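## Task

Using the steel tweezers, transfer the blue piece, and nothing else, out of its pocket into the tray without crushing it. It must be held only between the tweezer tips for the whole trip, until it rests in the tray. No arm or gripper may touch the piece, and neither the tweezers nor any arm or gripper may touch the board. At the end the tweezers are still held, they no longer touch the piece, and the arms touch nothing else.

## Robot and tools

Robot: two arms, left_arm and right_arm, each a six-joint arm with a two-finger parallel gripper and a wrist camera (cam_left_wrist, cam_right_wrist, both 896x504). A camera stand sits behind the arms. Loose objects may occasionally get a brief push from outside.

Scene frame: origin at table-top height, midway between the nominal bases; +x points out over the table, +z up, left_arm is on the +y side (image left/right does not match arm names). Calibrated bases: left_arm at (+0.032, +0.320, +0.001) m, right_arm at (-0.013, -0.336, +0.016) m. Reported end_effector_position (m) and end_effector_quat_wxyz are in the scene frame and may be off by a few cm. end_effector_position is the pinch point between the finger pads, about 1 cm short of the fingertips. In the gripper's own frame the fingers point along +z and close along y.

execute_actions(actions, cameras): actions is a list of actions; each action is a list of up to 15 rows, one per 1/30 s step; if fewer rows, the last one is held for the remaining steps. Every row has 14 numbers in [-1, 1]: left_arm dx, dy, dz, rx, ry, rz, opening, then right_arm the same seven. Both arms must always be given. dx..rz are offsets, not poses: measured along the arm's own Hand target axes, from the Hand target at the start of that action (every row of one action counts from that same start, so rows do not add up, but successive actions or calls do). Scale: 1.0 = 0.6 m for dx, dy, dz and 180 degrees for rotation; rx, ry, rz form a single rotation vector. Sending six zeros re-commands the current Hand target. opening is absolute: +1 fully open (0.094 m), -1 closed. A 0 there is a real command, so repeat the current opening to leave a gripper alone. An empty list just returns state and images. cameras: list of names, null/["all"] for all, [] for none.

move(target, speed, blend, opening_speed, blocking, cameras): drives each gripper in a straight line from its Hand target. target is one 14-number row laid out as above, or a list of up to 15 such rows; every row is an offset from the same starting Hand targets, not from the previous row. speed: m/s, 0.002 to 2.9, default 0.25 (rotation up to twice that in rad/s), one value or one per target. blend: corner rounding in m for lists. opening_speed: rate of the commanded opening per second on the -1..1 scale, at least 0.2; use it when closing on tweezers or delicate things. All paths finish together, at most 10 s. Paths ignore obstacles and the other arm; faster motion means more lag, more straying and harder impacts. Keep paths away from an arm's own base. The result adds a move: line (done, off_target, moving, held, fault) plus limits (paced = pose clipped, held = steps withheld). done means at rest within 10 mm and 2 degrees; neither done nor off_target says anything about contact. blocking=false returns after about 0.5 s while the move continues.

wait(seconds 0 to 10) lets time pass with last commands held. stop brakes a running move. zoom_image(camera, region=[x0, y0, x1, y1] in pixels, each side at most 504) enlarges part of a wrist camera's latest image. read_manual gives licence text only. finished_scene(scene 1 to 3) ends the scene; after ending scene 1, make no further call in that reply.

Control behaviour: commanded orientation is limited each step to 40 degrees from the measured one. Friction and load can leave the gripper a few cm from the command; another command (even all zeros) retries it, or add the remaining gap as an offset. An arm blocked by something keeps pushing until commanded back past its gripper. Hand target in results is the last command after clipping; Tool commands lists current gripper commands.

Gripping: grip_measured uses the opening scale; empty it reads up to about 2.7 mm wide. Fingers go to where grip_measured equals the command, so it shows no stop at contact. About 0.05 below the reading at first touch (0.11 for small or round items) the gripper squeezes at full force, roughly 50 to 64 N per pad. To release, command clearly above grip_measured. grip_effort_nm is motor effort (negative closing), not pad force. Joint torques include gravity, with offsets and noise.

Cameras: calibration K, distortion and T_world_to_cam are given per camera and are only approximate; wrist images may lag while moving.

Avoid: crushing the piece, touching the board, dropping or releasing moving objects, letting anything fall off the table, fast impacts, pressing the two arms or grippers together (even closing on the other gripper), and strain on camera cables. Holding loads or pushing into unreachable poses heats motors: MOTOR HOT at 75 °C, fold-up fault at 90 °C, collapse at 100 °C. The scene keeps running while you think.

Each tool is called after "Call:" by a JSON object that holds its "op" and its "data".

## Session

Call:
{"op": "execute_actions", "data": {"actions": []}}

Scene clock: 0.00 s.
left_arm: end_effector_position=(+0.3006, +0.2946, +0.0841) grip_measured=+1.000 grip_effort_nm=n/a end_effector_quat_wxyz=(+0.527, -0.002, +0.837, -0.148) | right_arm: end_effector_position=(+0.1898, -0.3451, +0.1314) grip_measured=+1.000 grip_effort_nm=n/a end_effector_quat_wxyz=(+0.437, -0.055, +0.890, +0.122)
Joint positions: left_arm=[0.134 0.693 0.038 0.206 0.392 -0.094 0.094] | right_arm=[-0.728 0.559 0.405 -0.828 -0.784 -0.601 0.094]
Joint velocities: within noise
Joint torques (N m): no reading
Heat: left arm: 38 °C; right arm: 34 °C.
Hand target: left_arm +0.3029, +0.2943, +0.0906; +0.534, +0.001, +0.833, -0.148 | right_arm +0.1909, -0.3436, +0.1364; +0.444, -0.060, +0.885, +0.124
Tool commands: left_gripper/opening=+1.0 right_gripper/opening=+1.0
camera_calibration:
cam_left_wrist: T_world_to_cam=[[-0.184474, -0.941798, 0.281043, 0.300081], [-0.924378, 0.0691086, -0.375166, 0.293161], [0.333908, -0.328999, -0.883326, 0.180424], [0, 0, 0, 1]] pos_world=[0.266103, 0.321715, 0.185022]
cam_right_wrist: T_world_to_cam=[[0.199663, -0.972626, -0.118888, -0.365837], [-0.970113, -0.17914, -0.163676, 0.147394], [0.137898, 0.148015, -0.979324, 0.265477], [0, 0, 0, 1]] pos_world=[0.179424, -0.368712, 0.24062]

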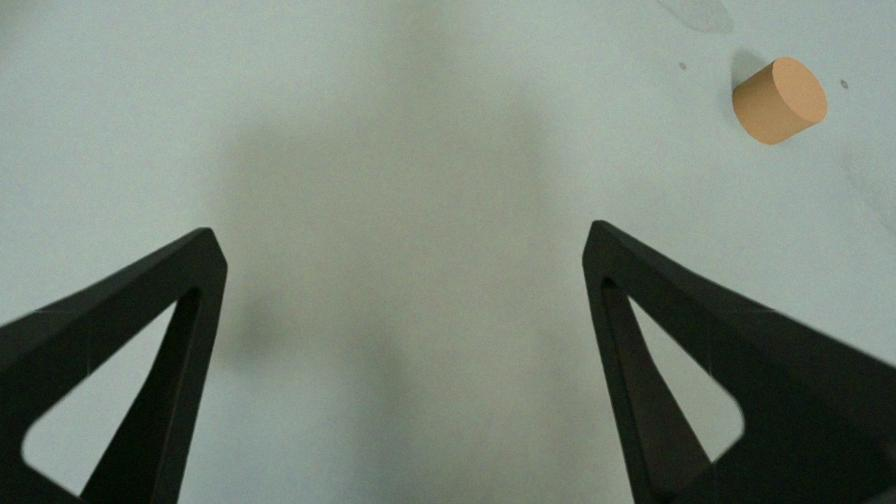

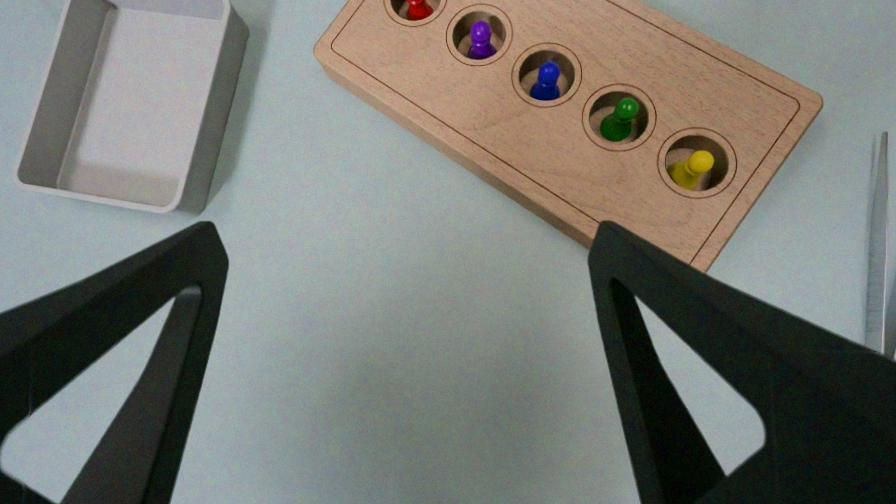

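Call:
{"op": "move", "data": {"target": [-0.05,0,-0.1,0,0,0,1,-0.1,0,-0.25,0,0,0,1]}}

Scene clock: 2.23 s.
left_arm: end_effector_position=(+0.2624, +0.3154, +0.1232) grip_measured=+1.000 grip_effort_nm=0.002 end_effector_quat_wxyz=(+0.518, -0.013, +0.842, -0.150) | right_arm: end_effector_position=(+0.1127, -0.3878, +0.2652) grip_measured=+1.000 grip_effort_nm=-0.027 end_effector_quat_wxyz=(+0.330, +0.019, +0.941, -0.077)
Joint positions: left_arm=[0.448 0.345 0.211 -0.424 0.658 0.067 0.094] | right_arm=[-1.055 0.642 1.156 -1.565 -0.479 -0.885 0.094]
Joint velocities: within noise
Joint torques (N m): left_arm=[0.49 0.5 8.84 1.85 0.44 0.12] | right_arm=[0.66 2.69 5.74 0.82 -0.33 0.06]
Heat: left arm: 38 °C; right arm: 35 °C.
Hand target: left_arm +0.2625, +0.3138, +0.1405; +0.534, +0.001, +0.833, -0.148 | right_arm +0.1111, -0.3847, +0.2708; +0.444, -0.060, +0.885, +0.124
Off the commanded pose: left_arm 0.017 m, 3 deg | right_arm 0.007 m, 29 deg.
joint sent to its limit (right arm) — joint 4 (wrist pitch), lower limit. The joint targets are off in orientation, not in position.
move: off_target (left_arm, right_arm)
camera_calibration:
cam_left_wrist: T_world_to_cam=[[-0.164457, -0.94018, 0.298356, 0.293778], [-0.934004, 0.0511723, -0.35358, 0.276658], [0.317161, -0.336814, -0.886547, 0.241885], [0, 0, 0, 1]] pos_world=[0.229997, 0.343517, 0.224613]
cam_right_wrist: T_world_to_cam=[[-0.079477, -0.98001, 0.182382, -0.427382], [-0.991986, 0.0957831, 0.0824009, 0.130677], [-0.0982228, -0.174371, -0.979769, 0.31521], [0, 0, 0, 1]] pos_world=[0.126624, -0.376392, 0.376012]

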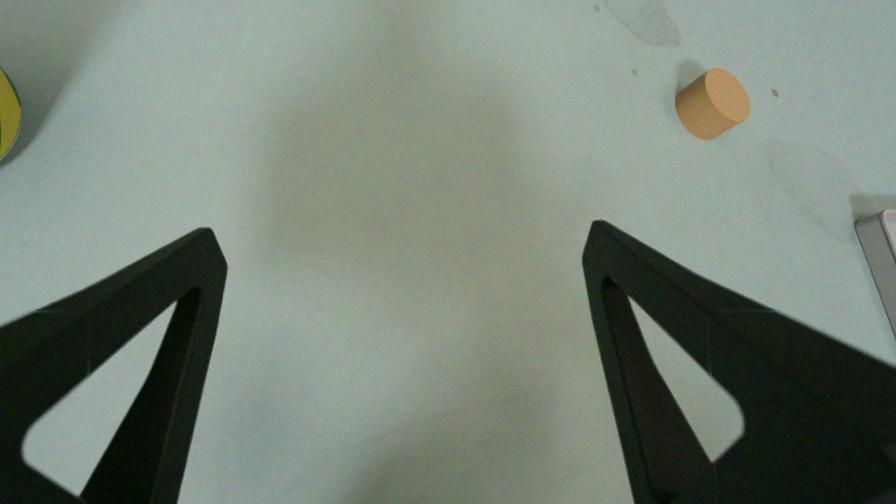

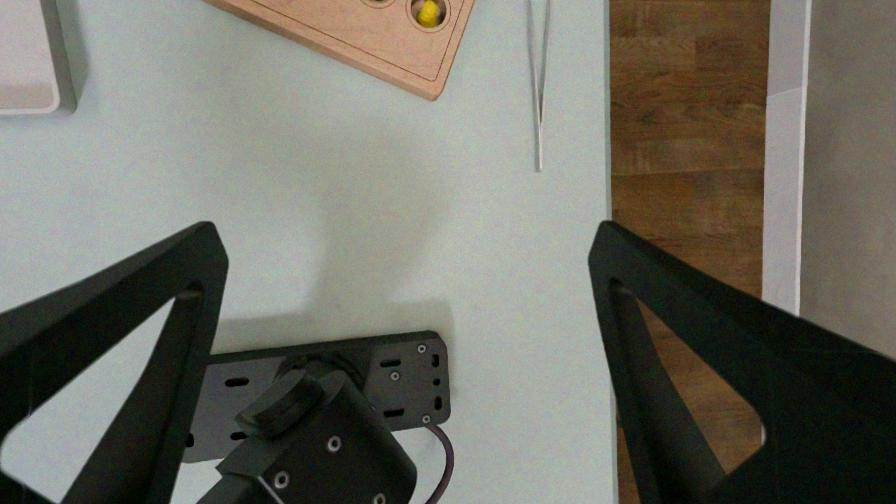

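Call:
{"op": "move", "data": {"target": [0,0,0,0,0,0,1,-0.0117,-0.275,0.0844,0.102,0.0438,0.0178,-0.4], "speed": 0.2}}

Scene clock: 6.90 s.
left_arm: end_effector_position=(+0.2623, +0.3152, +0.1230) grip_measured=+1.000 grip_effort_nm=0.007 end_effector_quat_wxyz=(+0.517, -0.013, +0.842, -0.150) | right_arm: end_effector_position=(+0.1836, -0.5294, +0.2136) grip_measured=-0.397 grip_effort_nm=-0.173 end_effector_quat_wxyz=(+0.367, +0.034, +0.930, -0.011)
Joint positions: left_arm=[0.448 0.345 0.211 -0.426 0.659 0.068 0.094] | right_arm=[-1.195 1.193 1.077 -1.073 -0.665 -0.989 0.028]
Joint velocities: within noise
Joint torques (N m): left_arm=[0.51 0.5 8.85 1.83 0.45 0.14] | right_arm=[0.5 -2.93 5.46 0.96 -0.74 0.05]
Heat: left arm: 40 °C; right arm: 35 °C.
Hand target: left_arm +0.2625, +0.3138, +0.1404; +0.534, +0.001, +0.833, -0.148 | right_arm +0.1900, -0.5297, +0.2199; +0.383, +0.028, +0.923, -0.011
Off the commanded pose: left_arm 0.018 m, 3 deg | right_arm 0.009 m, 2 deg.
move: off_target (left_arm)
camera_calibration:
cam_left_wrist: T_world_to_cam=[[-0.165082, -0.93992, 0.298829, 0.293581], [-0.934299, 0.051967, -0.352681, 0.276098], [0.315963, -0.337417, -0.886745, 0.242198], [0, 0, 0, 1]] pos_world=[0.229897, 0.343316, 0.224412]
cam_right_wrist: T_world_to_cam=[[-0.0694108, -0.996463, 0.0473716, -0.532824], [-0.99746, 0.0700835, 0.0126881, 0.221164], [-0.0159632, -0.0463706, -0.998797, 0.303642], [0, 0, 0, 1]] pos_world=[0.188466, -0.532359, 0.325711]

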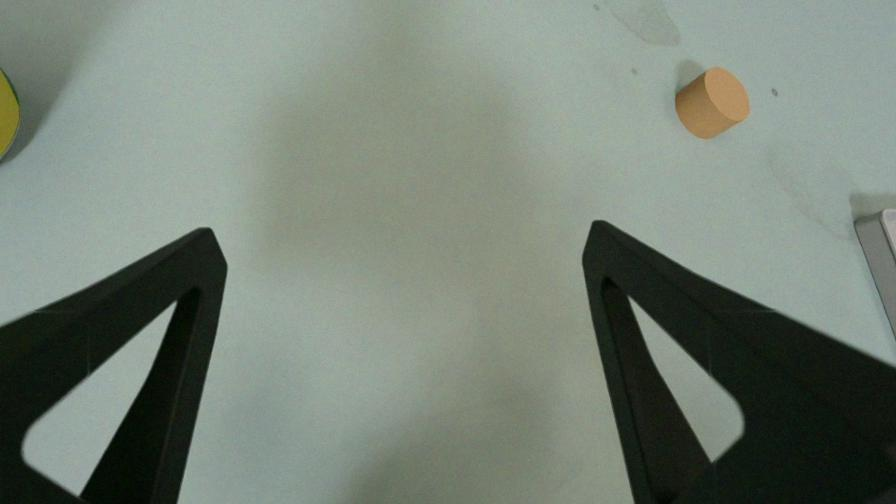

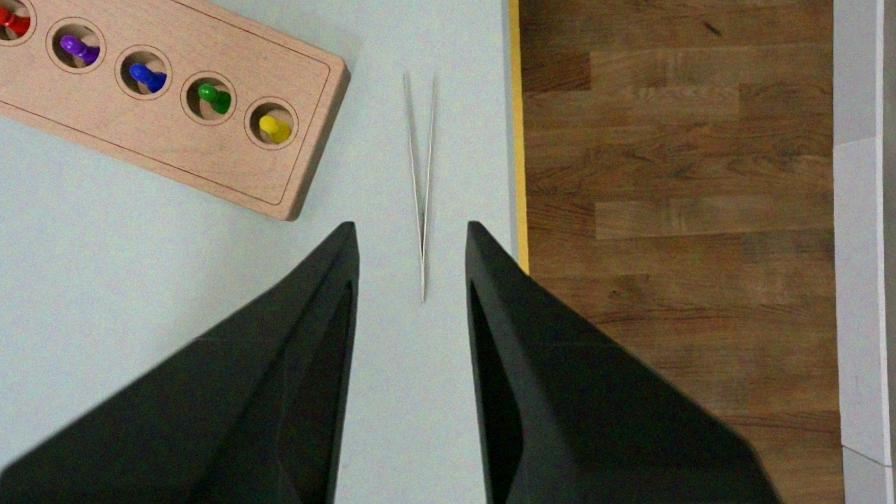

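Call:
{"op": "move", "data": {"target": [0,0,0,0,0,0,1,0.0859,0,0.1733,0,0,0,-0.4], "speed": 0.15, "cameras": ["cam_right_wrist"]}}

Scene clock: 10.03 s.
left_arm: end_effector_position=(+0.2623, +0.3152, +0.1230) grip_measured=+1.000 grip_effort_nm=0.007 end_effector_quat_wxyz=(+0.517, -0.013, +0.842, -0.150) | right_arm: end_effector_position=(+0.2251, -0.5349, +0.1146) grip_measured=-0.397 grip_effort_nm=-0.168 end_effector_quat_wxyz=(+0.381, +0.028, +0.924, -0.017)
Joint positions: left_arm=[0.448 0.345 0.211 -0.426 0.659 0.068 0.094] | right_arm=[-1.043 1.291 0.709 -0.474 -0.62 -0.813 0.028]
Joint velocities: within noise
Joint torques (N m): left_arm=[0.53 0.53 8.92 1.87 0.42 0.15] | right_arm=[0.65 -3.14 3.99 1.21 -0.45 0.06]
Heat: left arm: 40 °C; right arm: 35 °C.
Hand target: left_arm +0.2625, +0.3138, +0.1405; +0.534, +0.002, +0.833, -0.148 | right_arm +0.2271, -0.5318, +0.1099; +0.383, +0.028, +0.923, -0.011
Off the commanded pose: left_arm 0.017 m, 3 deg | right_arm 0.006 m, 1 deg.
move: off_target (left_arm)
camera_calibration:
cam_right_wrist: T_world_to_cam=[[-0.0649008, -0.99596, 0.0620637, -0.533115], [-0.997774, 0.0638125, -0.019361, 0.26455], [0.0153223, -0.063182, -0.997884, 0.189027], [0, 0, 0, 1]] pos_world=[0.226466, -0.5359, 0.226836]
Images, in order (width x height): cam_right_wrist 896x504.

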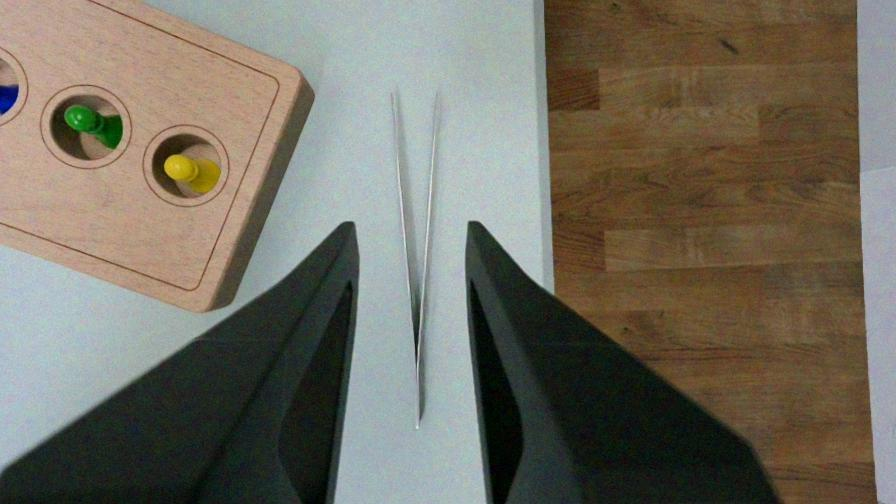

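Call:
{"op": "move", "data": {"target": [0,0,0,0,0,0,1,0.0923,-0.001,0.0726,0,0,0,-0.4], "speed": 0.1, "cameras": ["cam_right_wrist"]}}

Scene clock: 12.43 s.
left_arm: end_effector_position=(+0.2622, +0.3151, +0.1229) grip_measured=+1.000 grip_effort_nm=0.002 end_effector_quat_wxyz=(+0.517, -0.013, +0.842, -0.150) | right_arm: end_effector_position=(+0.2189, -0.5341, +0.0426) grip_measured=-0.397 grip_effort_nm=-0.173 end_effector_quat_wxyz=(+0.376, +0.029, +0.926, -0.017)
Joint positions: left_arm=[0.448 0.345 0.211 -0.426 0.659 0.068 0.094] | right_arm=[-1.06 1.458 0.517 -0.134 -0.619 -0.835 0.028]
Joint velocities: within noise
Joint torques (N m): left_arm=[0.54 0.5 8.85 1.83 0.44 0.13] | right_arm=[-0.73 -3.41 3.25 1.18 -0.62 -0.1]
Heat: left arm: 41 °C; right arm: 35 °C.
Hand target: left_arm +0.2625, +0.3138, +0.1404; +0.534, +0.002, +0.833, -0.148 | right_arm +0.2188, -0.5319, +0.0400; +0.383, +0.028, +0.923, -0.011
Off the commanded pose: left_arm 0.018 m, 3 deg | right_arm 0.004 m, 1 deg.
move: off_target (left_arm)
camera_calibration:
cam_right_wrist: T_world_to_cam=[[-0.0657461, -0.995993, 0.060621, -0.528079], [-0.99783, 0.0654096, -0.00752076, 0.257308], [0.00352543, -0.0609839, -0.998133, 0.121103], [0, 0, 0, 1]] pos_world=[0.221603, -0.535408, 0.154825]
Images, in order (width x height): cam_right_wrist 896x504.

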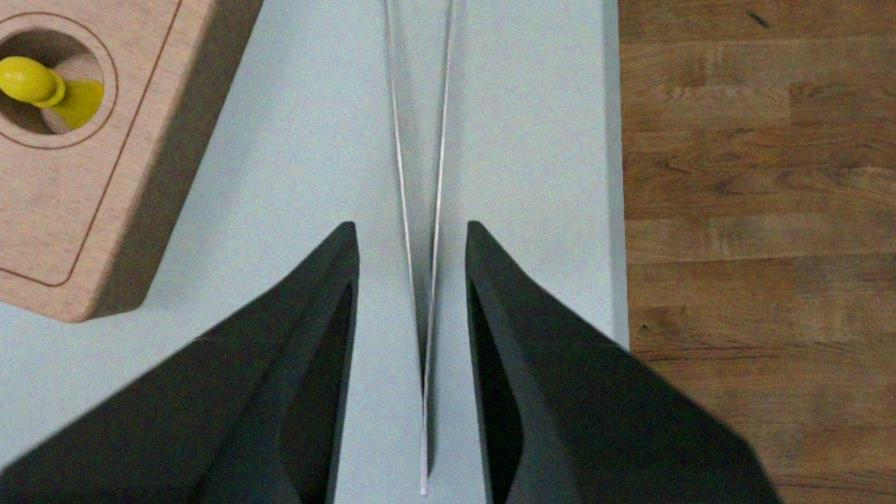

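Call:
{"op": "move", "data": {"target": [0,0,0,0,0,0,1,0.0352,-0.0046,0.0262,0,0,0,-0.4], "speed": 0.04, "cameras": ["cam_right_wrist"]}}

Scene clock: 14.63 s.
left_arm: end_effector_position=(+0.2622, +0.3151, +0.1229) grip_measured=+1.000 grip_effort_nm=-0.002 end_effector_quat_wxyz=(+0.517, -0.013, +0.842, -0.150) | right_arm: end_effector_position=(+0.2161, -0.5380, +0.0181) grip_measured=-0.397 grip_effort_nm=-0.173 end_effector_quat_wxyz=(+0.378, +0.028, +0.925, -0.018)
Joint positions: left_arm=[0.448 0.345 0.211 -0.426 0.659 0.068 0.094] | right_arm=[-1.082 1.564 0.475 0.006 -0.632 -0.858 0.028]
Joint velocities: within noise
Joint torques (N m): left_arm=[0.49 0.38 8.83 1.84 0.45 0.13] | right_arm=[-0.75 -3.56 2.66 1.12 -0.6 -0.11]
Heat: left arm: 41 °C; right arm: 35 °C.
Hand target: left_arm +0.2625, +0.3138, +0.1405; +0.534, +0.002, +0.833, -0.148 | right_arm +0.2148, -0.5345, +0.0140; +0.383, +0.027, +0.923, -0.011
Off the commanded pose: left_arm 0.018 m, 3 deg | right_arm 0.006 m, 1 deg.
move: off_target (left_arm)
camera_calibration:
cam_right_wrist: T_world_to_cam=[[-0.0653143, -0.995805, 0.0640821, -0.530636], [-0.997827, 0.0646155, -0.0129194, 0.254211], [0.00872449, -0.0647866, -0.997861, 0.0932389], [0, 0, 0, 1]] pos_world=[0.218187, -0.538796, 0.130328]
Images, in order (width x height): cam_right_wrist 896x504.

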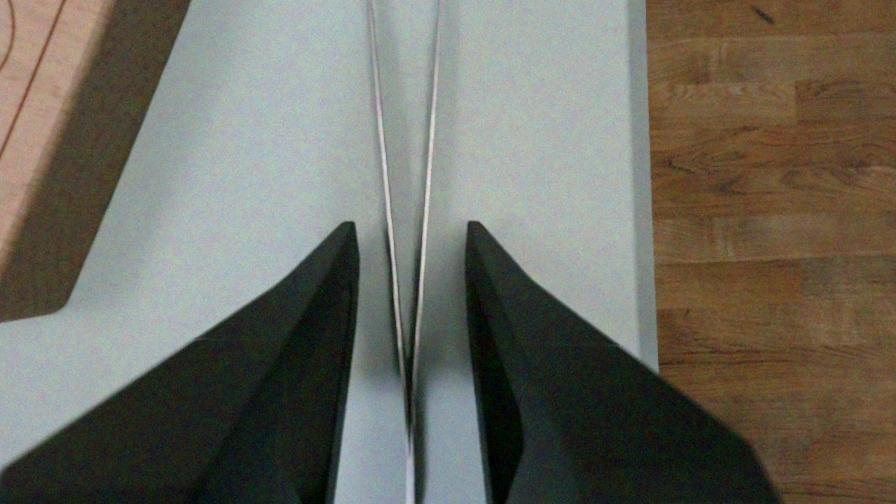

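Call:
{"op": "move", "data": {"target": [0,0,0,0,0,0,1,0.0042,0,0.0042,0,0,0,-0.4], "speed": 0.03, "cameras": []}}

Scene clock: 16.47 s.
left_arm: end_effector_position=(+0.2622, +0.3151, +0.1229) grip_measured=+1.000 grip_effort_nm=0.002 end_effector_quat_wxyz=(+0.517, -0.013, +0.842, -0.150) | right_arm: end_effector_position=(+0.2186, -0.5394, +0.0180) grip_measured=-0.397 grip_effort_nm=-0.164 end_effector_quat_wxyz=(+0.385, +0.025, +0.922, -0.020)
Joint positions: left_arm=[0.448 0.345 0.211 -0.426 0.659 0.068 0.094] | right_arm=[-1.082 1.577 0.473 0.033 -0.643 -0.858 0.028]
Joint velocities: within noise
Joint torques (N m): left_arm=[0.44 0.5 8.83 1.86 0.43 0.12] | right_arm=[-0.73 -3.37 2.3 1.1 -0.49 -0.1]
Heat: left arm: 41 °C; right arm: 35 °C.
Hand target: left_arm +0.2625, +0.3138, +0.1405; +0.534, +0.002, +0.833, -0.148 | right_arm +0.2148, -0.5343, +0.0104; +0.383, +0.028, +0.923, -0.011
Off the commanded pose: left_arm 0.018 m, 3 deg | right_arm 0.010 m, 1 deg.
move: off_target (left_arm)
No camera images: "cameras" was empty.

Call:
{"op": "move", "data": {"target": [0,0,0,0,0,0,1,-0.0042,0.006,-0.0042,0,0,0,-0.4], "speed": 0.03, "cameras": ["cam_right_wrist"]}}

Scene clock: 17.83 s.
left_arm: end_effector_position=(+0.2622, +0.3151, +0.1229) grip_measured=+1.000 grip_effort_nm=0.002 end_effector_quat_wxyz=(+0.517, -0.013, +0.842, -0.150) | right_arm: end_effector_position=(+0.2187, -0.5387, +0.0177) grip_measured=-0.397 grip_effort_nm=-0.168 end_effector_quat_wxyz=(+0.387, +0.024, +0.922, -0.021)
Joint positions: left_arm=[0.448 0.345 0.211 -0.426 0.659 0.068 0.094] | right_arm=[-1.082 1.577 0.468 0.041 -0.646 -0.858 0.028]
Joint velocities: within noise
Joint torques (N m): left_arm=[0.42 0.51 8.88 1.85 0.41 0.12] | right_arm=[0.05 -5.38 2.17 0.86 -0.41 -0.01]
Heat: left arm: 41 °C; right arm: 35 °C.
Hand target: left_arm +0.2625, +0.3138, +0.1405; +0.534, +0.002, +0.833, -0.148 | right_arm +0.2150, -0.5308, +0.0140; +0.383, +0.028, +0.923, -0.011
Off the commanded pose: left_arm 0.018 m, 3 deg | right_arm 0.010 m, 1 deg.
move: off_target (left_arm)
camera_calibration:
cam_right_wrist: T_world_to_cam=[[-0.0600435, -0.99567, 0.0709685, -0.532414], [-0.997828, 0.0579386, -0.0313569, 0.253635], [0.0271093, -0.0726971, -0.996986, 0.0844587], [0, 0, 0, 1]] pos_world=[0.218826, -0.538663, 0.129942]
Images, in order (width x height): cam_right_wrist 896x504.

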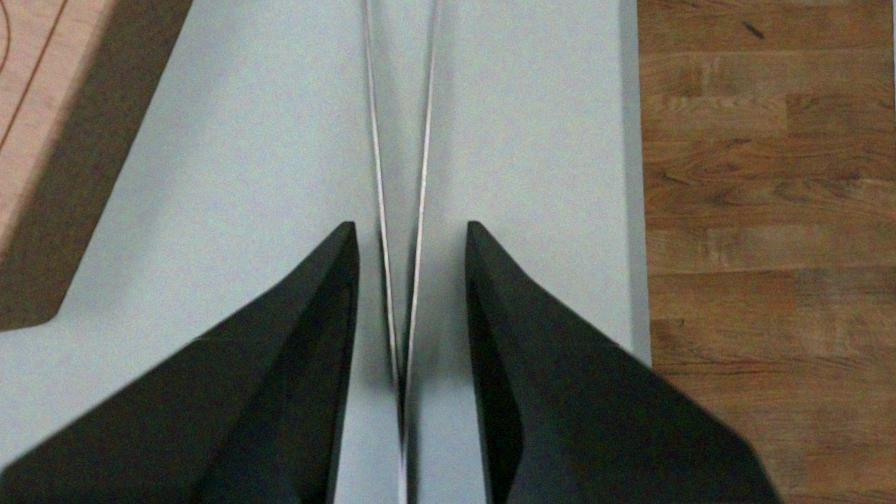

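Call:
{"op": "move", "data": {"target": [0,0,0,0,0,0,1,0,0,0,0,0,0,-0.86], "opening_speed": 0.2, "cameras": ["cam_right_wrist"]}}

Scene clock: 21.37 s.
left_arm: end_effector_position=(+0.2622, +0.3151, +0.1229) grip_measured=+1.000 grip_effort_nm=0.002 end_effector_quat_wxyz=(+0.517, -0.013, +0.842, -0.150) | right_arm: end_effector_position=(+0.2188, -0.5385, +0.0178) grip_measured=-0.855 grip_effort_nm=-0.325 end_effector_quat_wxyz=(+0.387, +0.024, +0.921, -0.020)
Joint positions: left_arm=[0.448 0.345 0.211 -0.426 0.659 0.068 0.094] | right_arm=[-1.082 1.577 0.467 0.042 -0.648 -0.858 0.007]
Joint velocities: within noise
Joint torques (N m): left_arm=[0.43 0.44 8.8 1.83 0.44 0.14] | right_arm=[0.05 -5.39 2.17 0.85 -0.4 -0.01]
Heat: left arm: 42 °C; right arm: 35 °C.
Hand target: left_arm +0.2625, +0.3138, +0.1405; +0.534, +0.002, +0.833, -0.148 | right_arm +0.2149, -0.5308, +0.0139; +0.383, +0.028, +0.923, -0.011
Off the commanded pose: left_arm 0.018 m, 3 deg | right_arm 0.009 m, 1 deg.
move: off_target (left_arm)
camera_calibration:
cam_right_wrist: T_world_to_cam=[[-0.0594067, -0.995754, 0.0703223, -0.532324], [-0.997832, 0.0572375, -0.0324707, 0.253391], [0.0283077, -0.0720988, -0.996996, 0.0846358], [0, 0, 0, 1]] pos_world=[0.218822, -0.538465, 0.130043]
Images, in order (width x height): cam_right_wrist 896x504.

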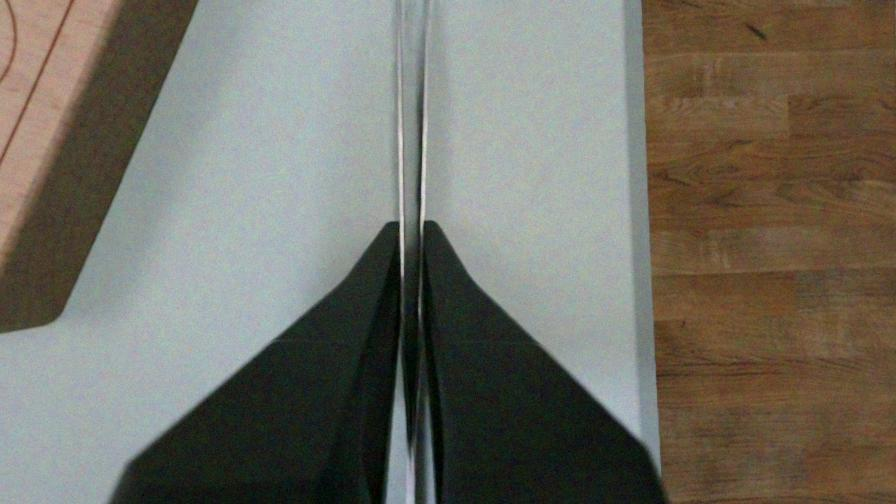

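Call:
{"op": "move", "data": {"target": [0,0,0,0,0,0,1,-0.1414,0,-0.1414,0,0,0,-0.86], "speed": 0.12, "cameras": ["cam_right_wrist"]}}

Scene clock: 23.77 s.
left_arm: end_effector_position=(+0.2622, +0.3151, +0.1229) grip_measured=+1.000 grip_effort_nm=0.007 end_effector_quat_wxyz=(+0.517, -0.013, +0.842, -0.150) | right_arm: end_effector_position=(+0.2119, -0.5284, +0.1204) grip_measured=-0.855 grip_effort_nm=-0.315 end_effector_quat_wxyz=(+0.372, +0.036, +0.927, -0.002)
Joint positions: left_arm=[0.448 0.345 0.211 -0.426 0.659 0.068 0.094] | right_arm=[-1.082 1.261 0.733 -0.591 -0.638 -0.853 0.007]
Joint velocities: within noise
Joint torques (N m): left_arm=[0.51 0.47 8.95 1.84 0.4 0.14] | right_arm=[0.02 -5.03 6.94 0.71 -0.51 -0.05]
Heat: left arm: 42 °C; right arm: 35 °C.
Hand target: left_arm +0.2625, +0.3138, +0.1404; +0.534, +0.001, +0.833, -0.148 | right_arm +0.2149, -0.5308, +0.1339; +0.383, +0.028, +0.923, -0.011
Off the commanded pose: left_arm 0.018 m, 3 deg | right_arm 0.014 m, 2 deg.
move: off_target (left_arm, right_arm)
camera_calibration:
cam_right_wrist: T_world_to_cam=[[-0.0656762, -0.997433, 0.0285438, -0.524437], [-0.997835, 0.0657485, 0.00160243, 0.249551], [-0.00347502, -0.0283767, -0.999591, 0.218054], [0, 0, 0, 1]] pos_world=[0.215325, -0.533311, 0.232534]
Images, in order (width x height): cam_right_wrist 896x504.

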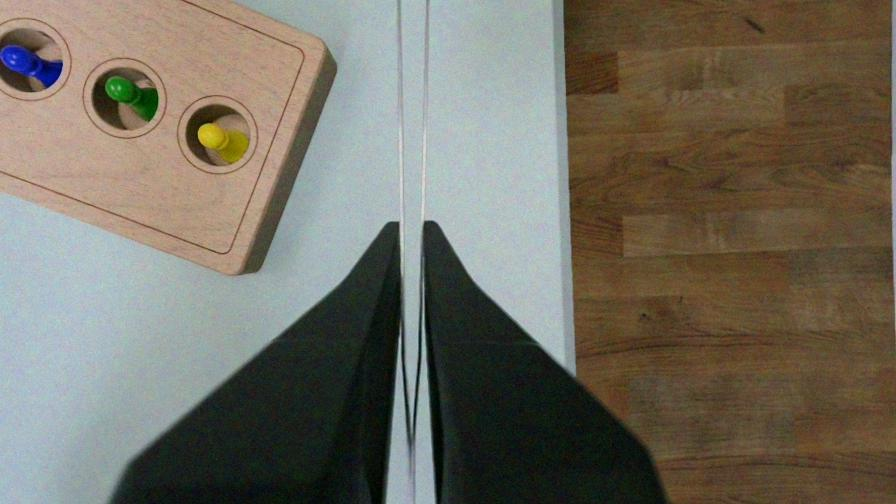

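Call:
{"op": "move", "data": {"target": [0,0,0,0,0,0,0.3,-0.0447,0.0833,-0.0873,-0.1097,0.2732,-0.3482,-0.86], "speed": 0.2}}

Scene clock: 33.80 s.
left_arm: end_effector_position=(+0.2622, +0.3151, +0.1229) grip_measured=+0.302 grip_effort_nm=-0.081 end_effector_quat_wxyz=(+0.517, -0.013, +0.842, -0.150) | right_arm: end_effector_position=(+0.2002, -0.4815, +0.1861) grip_measured=-0.855 grip_effort_nm=-0.310 end_effector_quat_wxyz=(-0.070, -0.485, +0.870, -0.051)
Joint positions: left_arm=[0.448 0.345 0.211 -0.426 0.659 0.068 0.061] | right_arm=[-0.481 1.512 1.416 -1.465 0.173 -1.499 0.007]
Joint velocities: within noise
Joint torques (N m): left_arm=[0.49 0.43 8.95 1.83 0.44 0.14] | right_arm=[0.51 -4.19 6.61 -0.32 0.13 -0.23]
Heat: left arm: 42 °C; right arm: 36 °C.
Hand target: left_arm +0.2625, +0.3138, +0.1404; +0.534, +0.001, +0.833, -0.148 | right_arm +0.1998, -0.4799, +0.1900; -0.076, -0.498, +0.863, -0.044
Off the commanded pose: left_arm 0.018 m, 3 deg | right_arm 0.004 m, 2 deg.
move: off_target (left_arm)
camera_calibration:
cam_left_wrist: T_world_to_cam=[[-0.165429, -0.939758, 0.299146, 0.293564], [-0.934444, 0.0523684, -0.352239, 0.275859], [0.315353, -0.337806, -0.886814, 0.242399], [0, 0, 0, 1]] pos_world=[0.229897, 0.343316, 0.224312]
cam_right_wrist: T_world_to_cam=[[0.872389, -0.486119, 0.0512416, -0.426129], [-0.324101, -0.496767, 0.805097, -0.32055], [-0.365918, -0.718965, -0.590926, -0.0510141], [0, 0, 0, 1]] pos_world=[0.249193, -0.403066, 0.249764]

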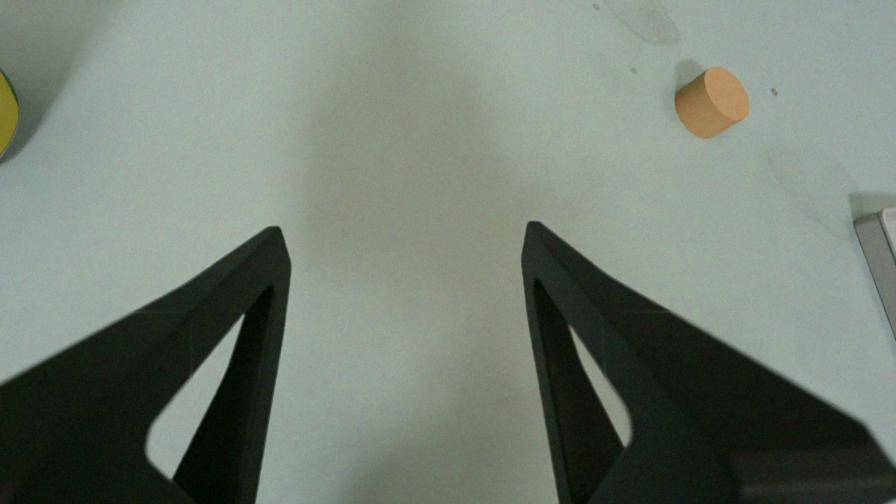

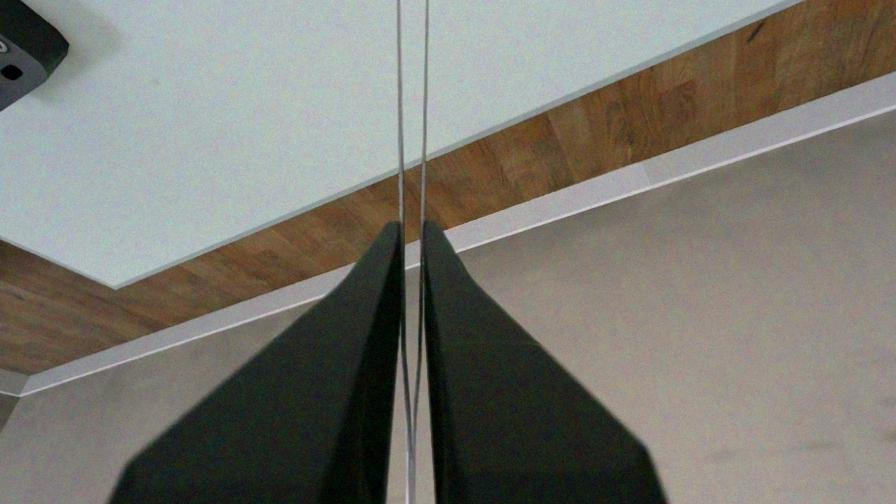

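Call:
{"op": "move", "data": {"target": [0.022,-0.8208,0.1873,0.3679,-0.0647,0.1467,0.3,0,0,0,0,0,0,-0.86], "speed": 0.2}}

Scene clock: 39.13 s.
left_arm: end_effector_position=(+0.2789, -0.1805, +0.2037) grip_measured=+0.302 grip_effort_nm=-0.076 end_effector_quat_wxyz=(+0.542, +0.449, +0.549, -0.451) | right_arm: end_effector_position=(+0.2001, -0.4816, +0.1862) grip_measured=-0.855 grip_effort_nm=-0.315 end_effector_quat_wxyz=(-0.070, -0.485, +0.870, -0.052)
Joint positions: left_arm=[-1.018 1.962 1.042 0.913 0.386 -0.006 0.061] | right_arm=[-0.481 1.512 1.416 -1.465 0.174 -1.499 0.007]
Joint velocities: within noise
Joint torques (N m): left_arm=[-0.32 -9.69 7.41 2.14 0.2 0.11] | right_arm=[0.51 -4.18 6.63 -0.32 0.1 -0.23]
Heat: left arm: 42 °C; right arm: 36 °C.
Hand target: left_arm +0.2778, -0.1870, +0.2056; +0.541, +0.455, +0.542, -0.454 | right_arm +0.1998, -0.4799, +0.1900; -0.076, -0.498, +0.863, -0.044
Off the commanded pose: left_arm 0.007 m, 1 deg | right_arm 0.004 m, 2 deg.
move: done
camera_calibration:
cam_left_wrist: T_world_to_cam=[[-0.988887, -0.146615, 0.0246255, 0.235035], [-0.118502, 0.677316, -0.726086, 0.307373], [0.0897755, -0.720935, -0.687163, 0.0944118], [0, 0, 0, 1]] pos_world=[0.260371, -0.105664, 0.282268]
cam_right_wrist: T_world_to_cam=[[0.872439, -0.486069, 0.0508587, -0.425987], [-0.323517, -0.496389, 0.805565, -0.32074], [-0.366315, -0.71926, -0.590321, -0.0512947], [0, 0, 0, 1]] pos_world=[0.249093, -0.403165, 0.249761]

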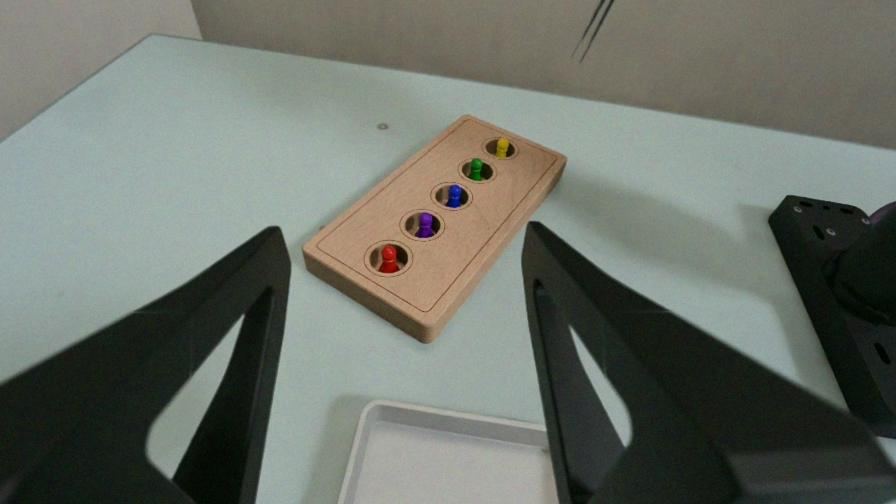

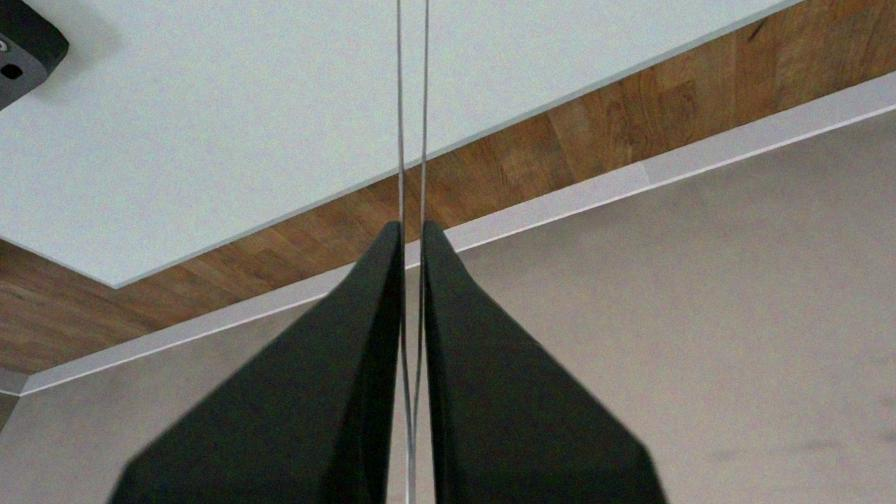

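Call:
{"op": "zoom_image", "data": {"camera": "cam_left_wrist", "region": [440, 0, 680, 240]}}

Scaled by 2.100 from the camera's 896x504 image, which has a finer 1280x720 frame.

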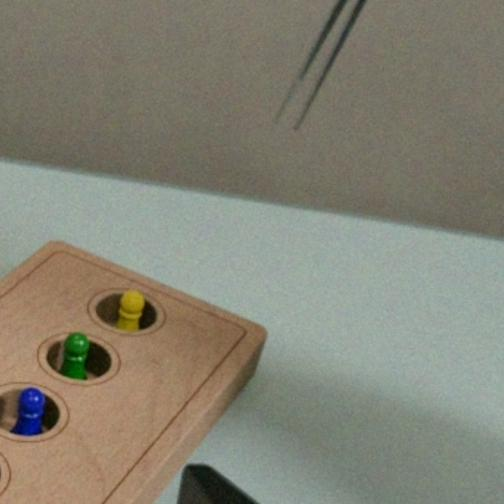

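Call:
{"op": "move", "data": {"target": [[0,0,0,0,0,0,0.3,-0.1786,-0.0608,-0.0315,0,0,0,-0.815],[0,0,0,0,0,0,0.3,-0.1948,-0.0608,0.0604,0,0,0,-0.815]], "speed": 0.1, "opening_speed": 0.2}}

Call:
{"op": "zoom_image", "data": {"camera": "cam_left_wrist", "region": [370, 90, 530, 250]}}

Scene clock: 44.73 s.
left_arm: end_effector_position=(+0.2787, -0.1806, +0.2035) grip_measured=+0.302 grip_effort_nm=-0.090 end_effector_quat_wxyz=(+0.542, +0.449, +0.549, -0.451) | right_arm: end_effector_position=(+0.2847, -0.4071, +0.1394) grip_measured=-0.817 grip_effort_nm=0.046 end_effector_quat_wxyz=(-0.078, -0.499, +0.862, -0.050)
Joint positions: left_arm=[-1.018 1.962 1.042 0.912 0.387 -0.006 0.061] | right_arm=[-0.134 1.756 1.488 -1.367 0.175 -1.179 0.009]
Joint velocities: within noise
Joint torques (N m): left_arm=[-0.32 -9.61 7.46 2.16 0.15 0.09] | right_arm=[0.25 -6.86 3.63 0.08 -0.06 0.04]
Heat: left arm: 42 °C; right arm: 37 °C.
Hand target: left_arm +0.2778, -0.1870, +0.2056; +0.541, +0.455, +0.542, -0.454 | right_arm +0.2859, -0.4039, +0.1339; -0.076, -0.498, +0.863, -0.044
Off the commanded pose: left_arm 0.007 m, 1 deg | right_arm 0.006 m, 1 deg.
move: done
camera_calibration:
cam_left_wrist: T_world_to_cam=[[-0.989001, -0.145852, 0.0245753, 0.235164], [-0.118004, 0.677905, -0.725617, 0.307029], [0.0891727, -0.720536, -0.68766, 0.0946133], [0, 0, 0, 1]] pos_world=[0.260371, -0.105665, 0.282068]
cam_right_wrist: T_world_to_cam=[[0.887894, -0.458638, 0.0359931, -0.452397], [-0.292727, -0.502877, 0.813281, -0.231081], [-0.354901, -0.732643, -0.580757, -0.00428229], [0, 0, 0, 1]] pos_world=[0.332517, -0.326829, 0.20173]

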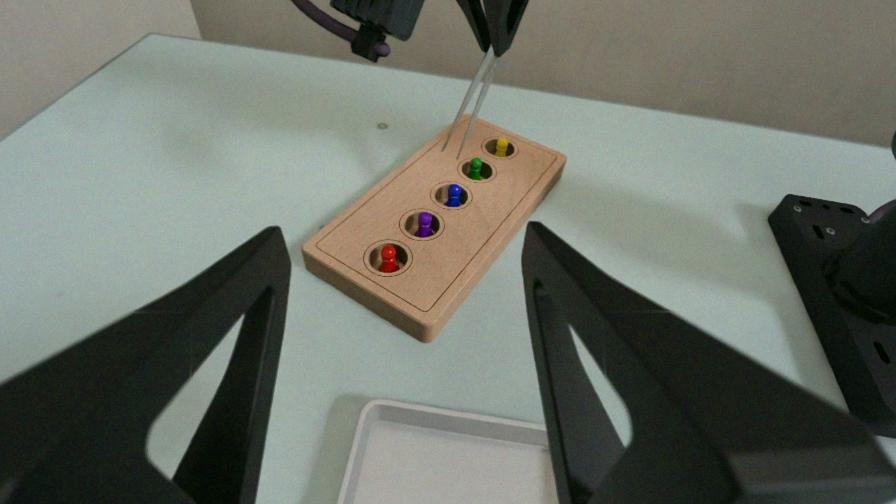

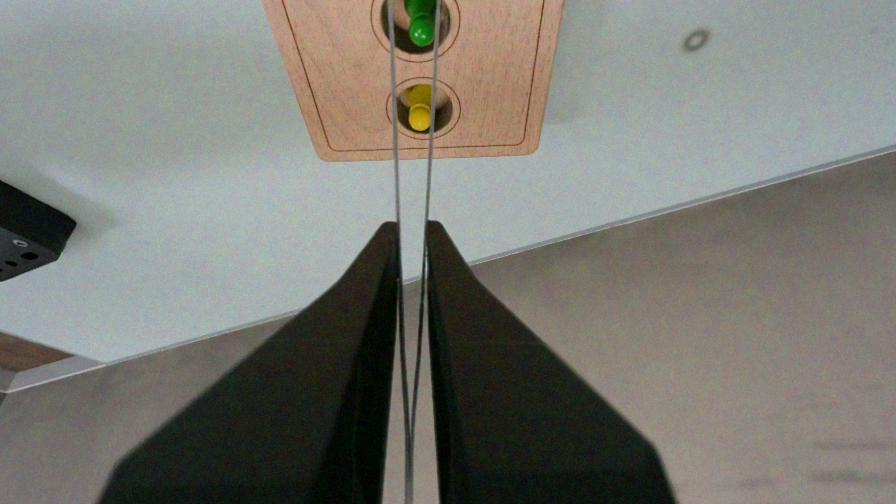

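Scaled by 3.150 from the camera's 896x504 image, which has a finer 1280x720 frame.

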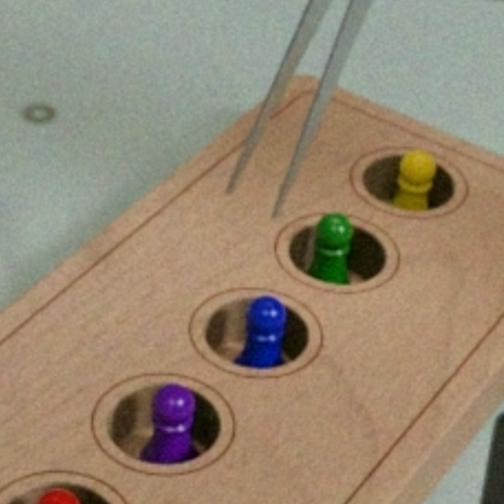

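Call:
{"op": "move", "data": {"target": [0.06,0,0,0,-0.1667,0,0.3,0,0,0,0,0,0,-0.815], "speed": 0.15, "cameras": ["cam_left_wrist"]}}

Call:
{"op": "zoom_image", "data": {"camera": "cam_left_wrist", "region": [370, 90, 530, 250]}}

Scene clock: 47.47 s.
left_arm: end_effector_position=(+0.2787, -0.1859, +0.1612) grip_measured=+0.302 grip_effort_nm=-0.081 end_effector_quat_wxyz=(+0.600, +0.393, +0.475, -0.509) | right_arm: end_effector_position=(+0.2848, -0.4071, +0.1394) grip_measured=-0.817 grip_effort_nm=0.051 end_effector_quat_wxyz=(-0.078, -0.499, +0.862, -0.050)
Joint positions: left_arm=[-1.024 2.31 1.048 1.524 0.383 -0.113 0.061] | right_arm=[-0.134 1.756 1.488 -1.366 0.175 -1.179 0.009]
Joint velocities: within noise
Joint torques (N m): left_arm=[-0.29 -10.89 5.33 2.63 -0.1 -0.05] | right_arm=[0.25 -6.84 3.63 0.05 -0.06 0.04]
Heat: left arm: 42 °C; right arm: 36 °C.
Hand target: left_arm +0.2778, -0.1870, +0.1697; +0.663, +0.322, +0.383, -0.557 | right_arm +0.2858, -0.4039, +0.1339; -0.076, -0.498, +0.863, -0.044
Off the commanded pose: left_arm 0.008 m, 16 deg | right_arm 0.006 m, 1 deg.
joint sent to its limit (left arm) — joint 4 (wrist pitch), upper limit. The joint targets are off in orientation, not in position.
move: off_target (left_arm)
camera_calibration:
cam_left_wrist: T_world_to_cam=[[-0.991906, -0.12578, 0.0173686, 0.241075], [-0.0763297, 0.481362, -0.873192, 0.25563], [0.101469, -0.86745, -0.487067, -0.00129313], [0, 0, 0, 1]] pos_world=[0.258767, -0.0938499, 0.218397]
Images, in order (width x height): cam_left_wrist 896x504.

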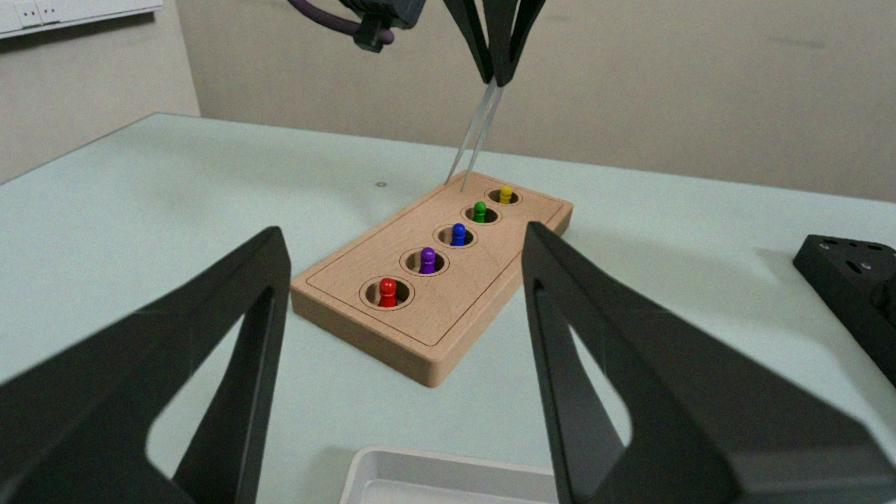

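Scaled by 3.150 from the camera's 896x504 image, which has a finer 1280x720 frame.

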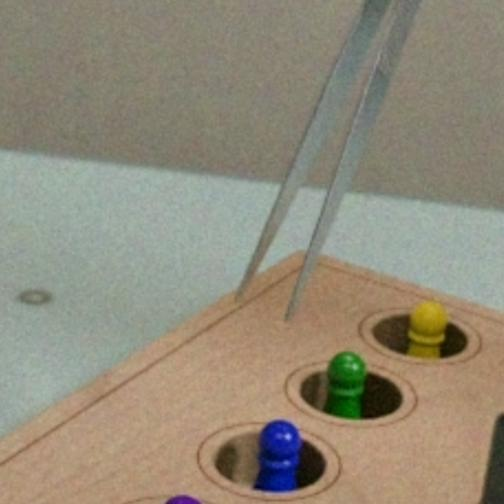

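Call:
{"op": "move", "data": {"target": [0,0,0,0,0,0,0.3,-0.001,0.0057,0.0303,0,0,0,-0.815], "speed": 0.05, "cameras": ["cam_left_wrist"]}}

Call:
{"op": "zoom_image", "data": {"camera": "cam_left_wrist", "region": [400, 160, 520, 280]}}

Scene clock: 49.87 s.
left_arm: end_effector_position=(+0.2787, -0.1859, +0.1612) grip_measured=+0.302 grip_effort_nm=-0.076 end_effector_quat_wxyz=(+0.600, +0.393, +0.475, -0.509) | right_arm: end_effector_position=(+0.2812, -0.4066, +0.1187) grip_measured=-0.817 grip_effort_nm=0.051 end_effector_quat_wxyz=(-0.082, -0.499, +0.861, -0.047)
Joint positions: left_arm=[-1.024 2.31 1.048 1.524 0.383 -0.113 0.061] | right_arm=[-0.134 1.756 1.405 -1.293 0.175 -1.179 0.009]
Joint velocities: within noise
Joint torques (N m): left_arm=[-0.31 -10.88 5.45 2.61 -0.08 -0.06] | right_arm=[-0.06 -7.58 3.54 0.05 -0.06 0]
Heat: left arm: 42 °C; right arm: 36 °C.
Hand target: left_arm +0.2778, -0.1870, +0.1697; +0.663, +0.322, +0.383, -0.557 | right_arm +0.2816, -0.4045, +0.1159; -0.076, -0.498, +0.863, -0.044
Off the commanded pose: left_arm 0.009 m, 16 deg | right_arm 0.004 m, 1 deg.
joint sent to its limit (left arm) — joint 4 (wrist pitch), upper limit. The joint targets are off in orientation, not in position.
move: off_target (left_arm)
camera_calibration:
cam_left_wrist: T_world_to_cam=[[-0.991906, -0.12578, 0.0173686, 0.241075], [-0.0763297, 0.481362, -0.873192, 0.25563], [0.101469, -0.86745, -0.487067, -0.00129313], [0, 0, 0, 1]] pos_world=[0.258767, -0.0938499, 0.218397]
Images, in order (width x height): cam_left_wrist 896x504.

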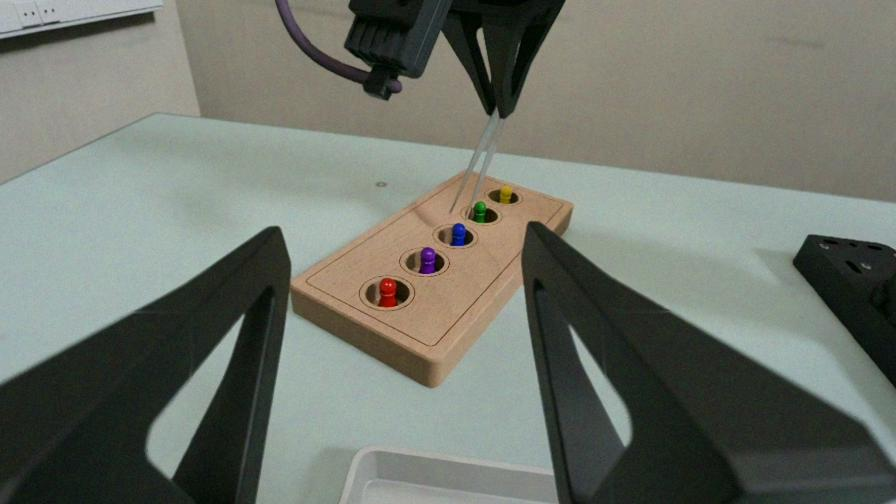

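Scaled by 4.200 from the camera's 896x504 image, which has a finer 1280x720 frame.

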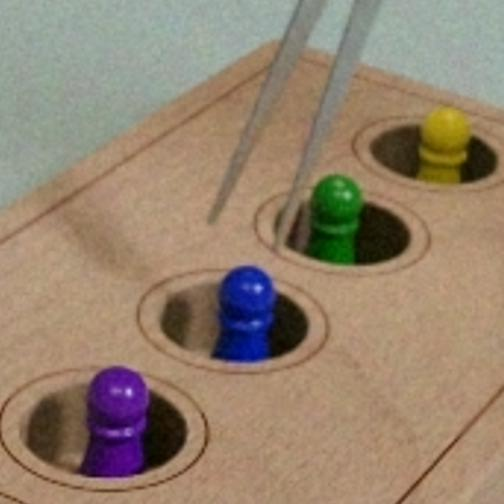

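Call:
{"op": "move", "data": {"target": [-0.052,0,0.03,0,0.1667,0,0.3,0,0,0,0,0,0,-0.815], "speed": 0.15, "cameras": ["cam_left_wrist"]}}

Call:
{"op": "zoom_image", "data": {"camera": "cam_left_wrist", "region": [390, 120, 510, 240]}}

Scene clock: 52.53 s.
left_arm: end_effector_position=(+0.2776, -0.1856, +0.1756) grip_measured=+0.302 grip_effort_nm=-0.081 end_effector_quat_wxyz=(+0.523, +0.456, +0.565, -0.447) | right_arm: end_effector_position=(+0.2813, -0.4066, +0.1187) grip_measured=-0.817 grip_effort_nm=0.051 end_effector_quat_wxyz=(-0.081, -0.499, +0.861, -0.047)
Joint positions: left_arm=[-1.024 2.016 1.044 0.915 0.388 -0.006 0.061] | right_arm=[-0.134 1.756 1.405 -1.292 0.175 -1.179 0.009]
Joint velocities: within noise
Joint torques (N m): left_arm=[0.23 -15.12 6.91 2.14 0.17 0.1] | right_arm=[-0.05 -7.57 3.54 0.03 -0.06 0.01]
Heat: left arm: 42 °C; right arm: 36 °C.
Hand target: left_arm +0.2777, -0.1870, +0.2057; +0.542, +0.455, +0.542, -0.454 | right_arm +0.2816, -0.4045, +0.1159; -0.076, -0.498, +0.863, -0.044
Off the commanded pose: left_arm 0.030 m, 3 deg | right_arm 0.004 m, 1 deg.
move: off_target (left_arm)
camera_calibration:
cam_left_wrist: T_world_to_cam=[[-0.989036, -0.140498, 0.045487, 0.231264], [-0.132528, 0.708524, -0.693131, 0.294113], [0.0651548, -0.69156, -0.719375, 0.089543], [0, 0, 0, 1]] pos_world=[0.261873, -0.11397, 0.257755]
Images, in order (width x height): cam_left_wrist 896x504.

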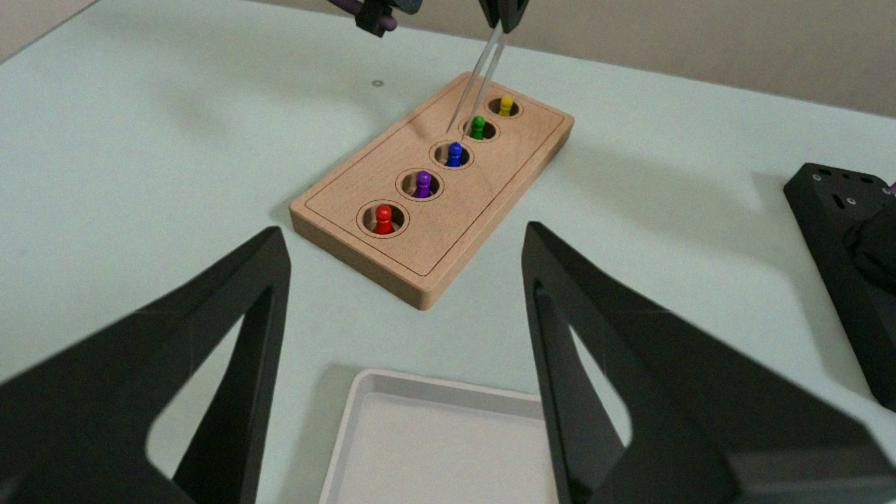

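Scaled by 4.200 from the camera's 896x504 image, which has a finer 1280x720 frame.

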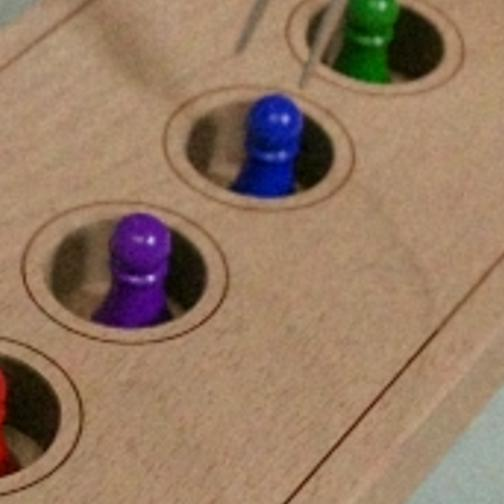

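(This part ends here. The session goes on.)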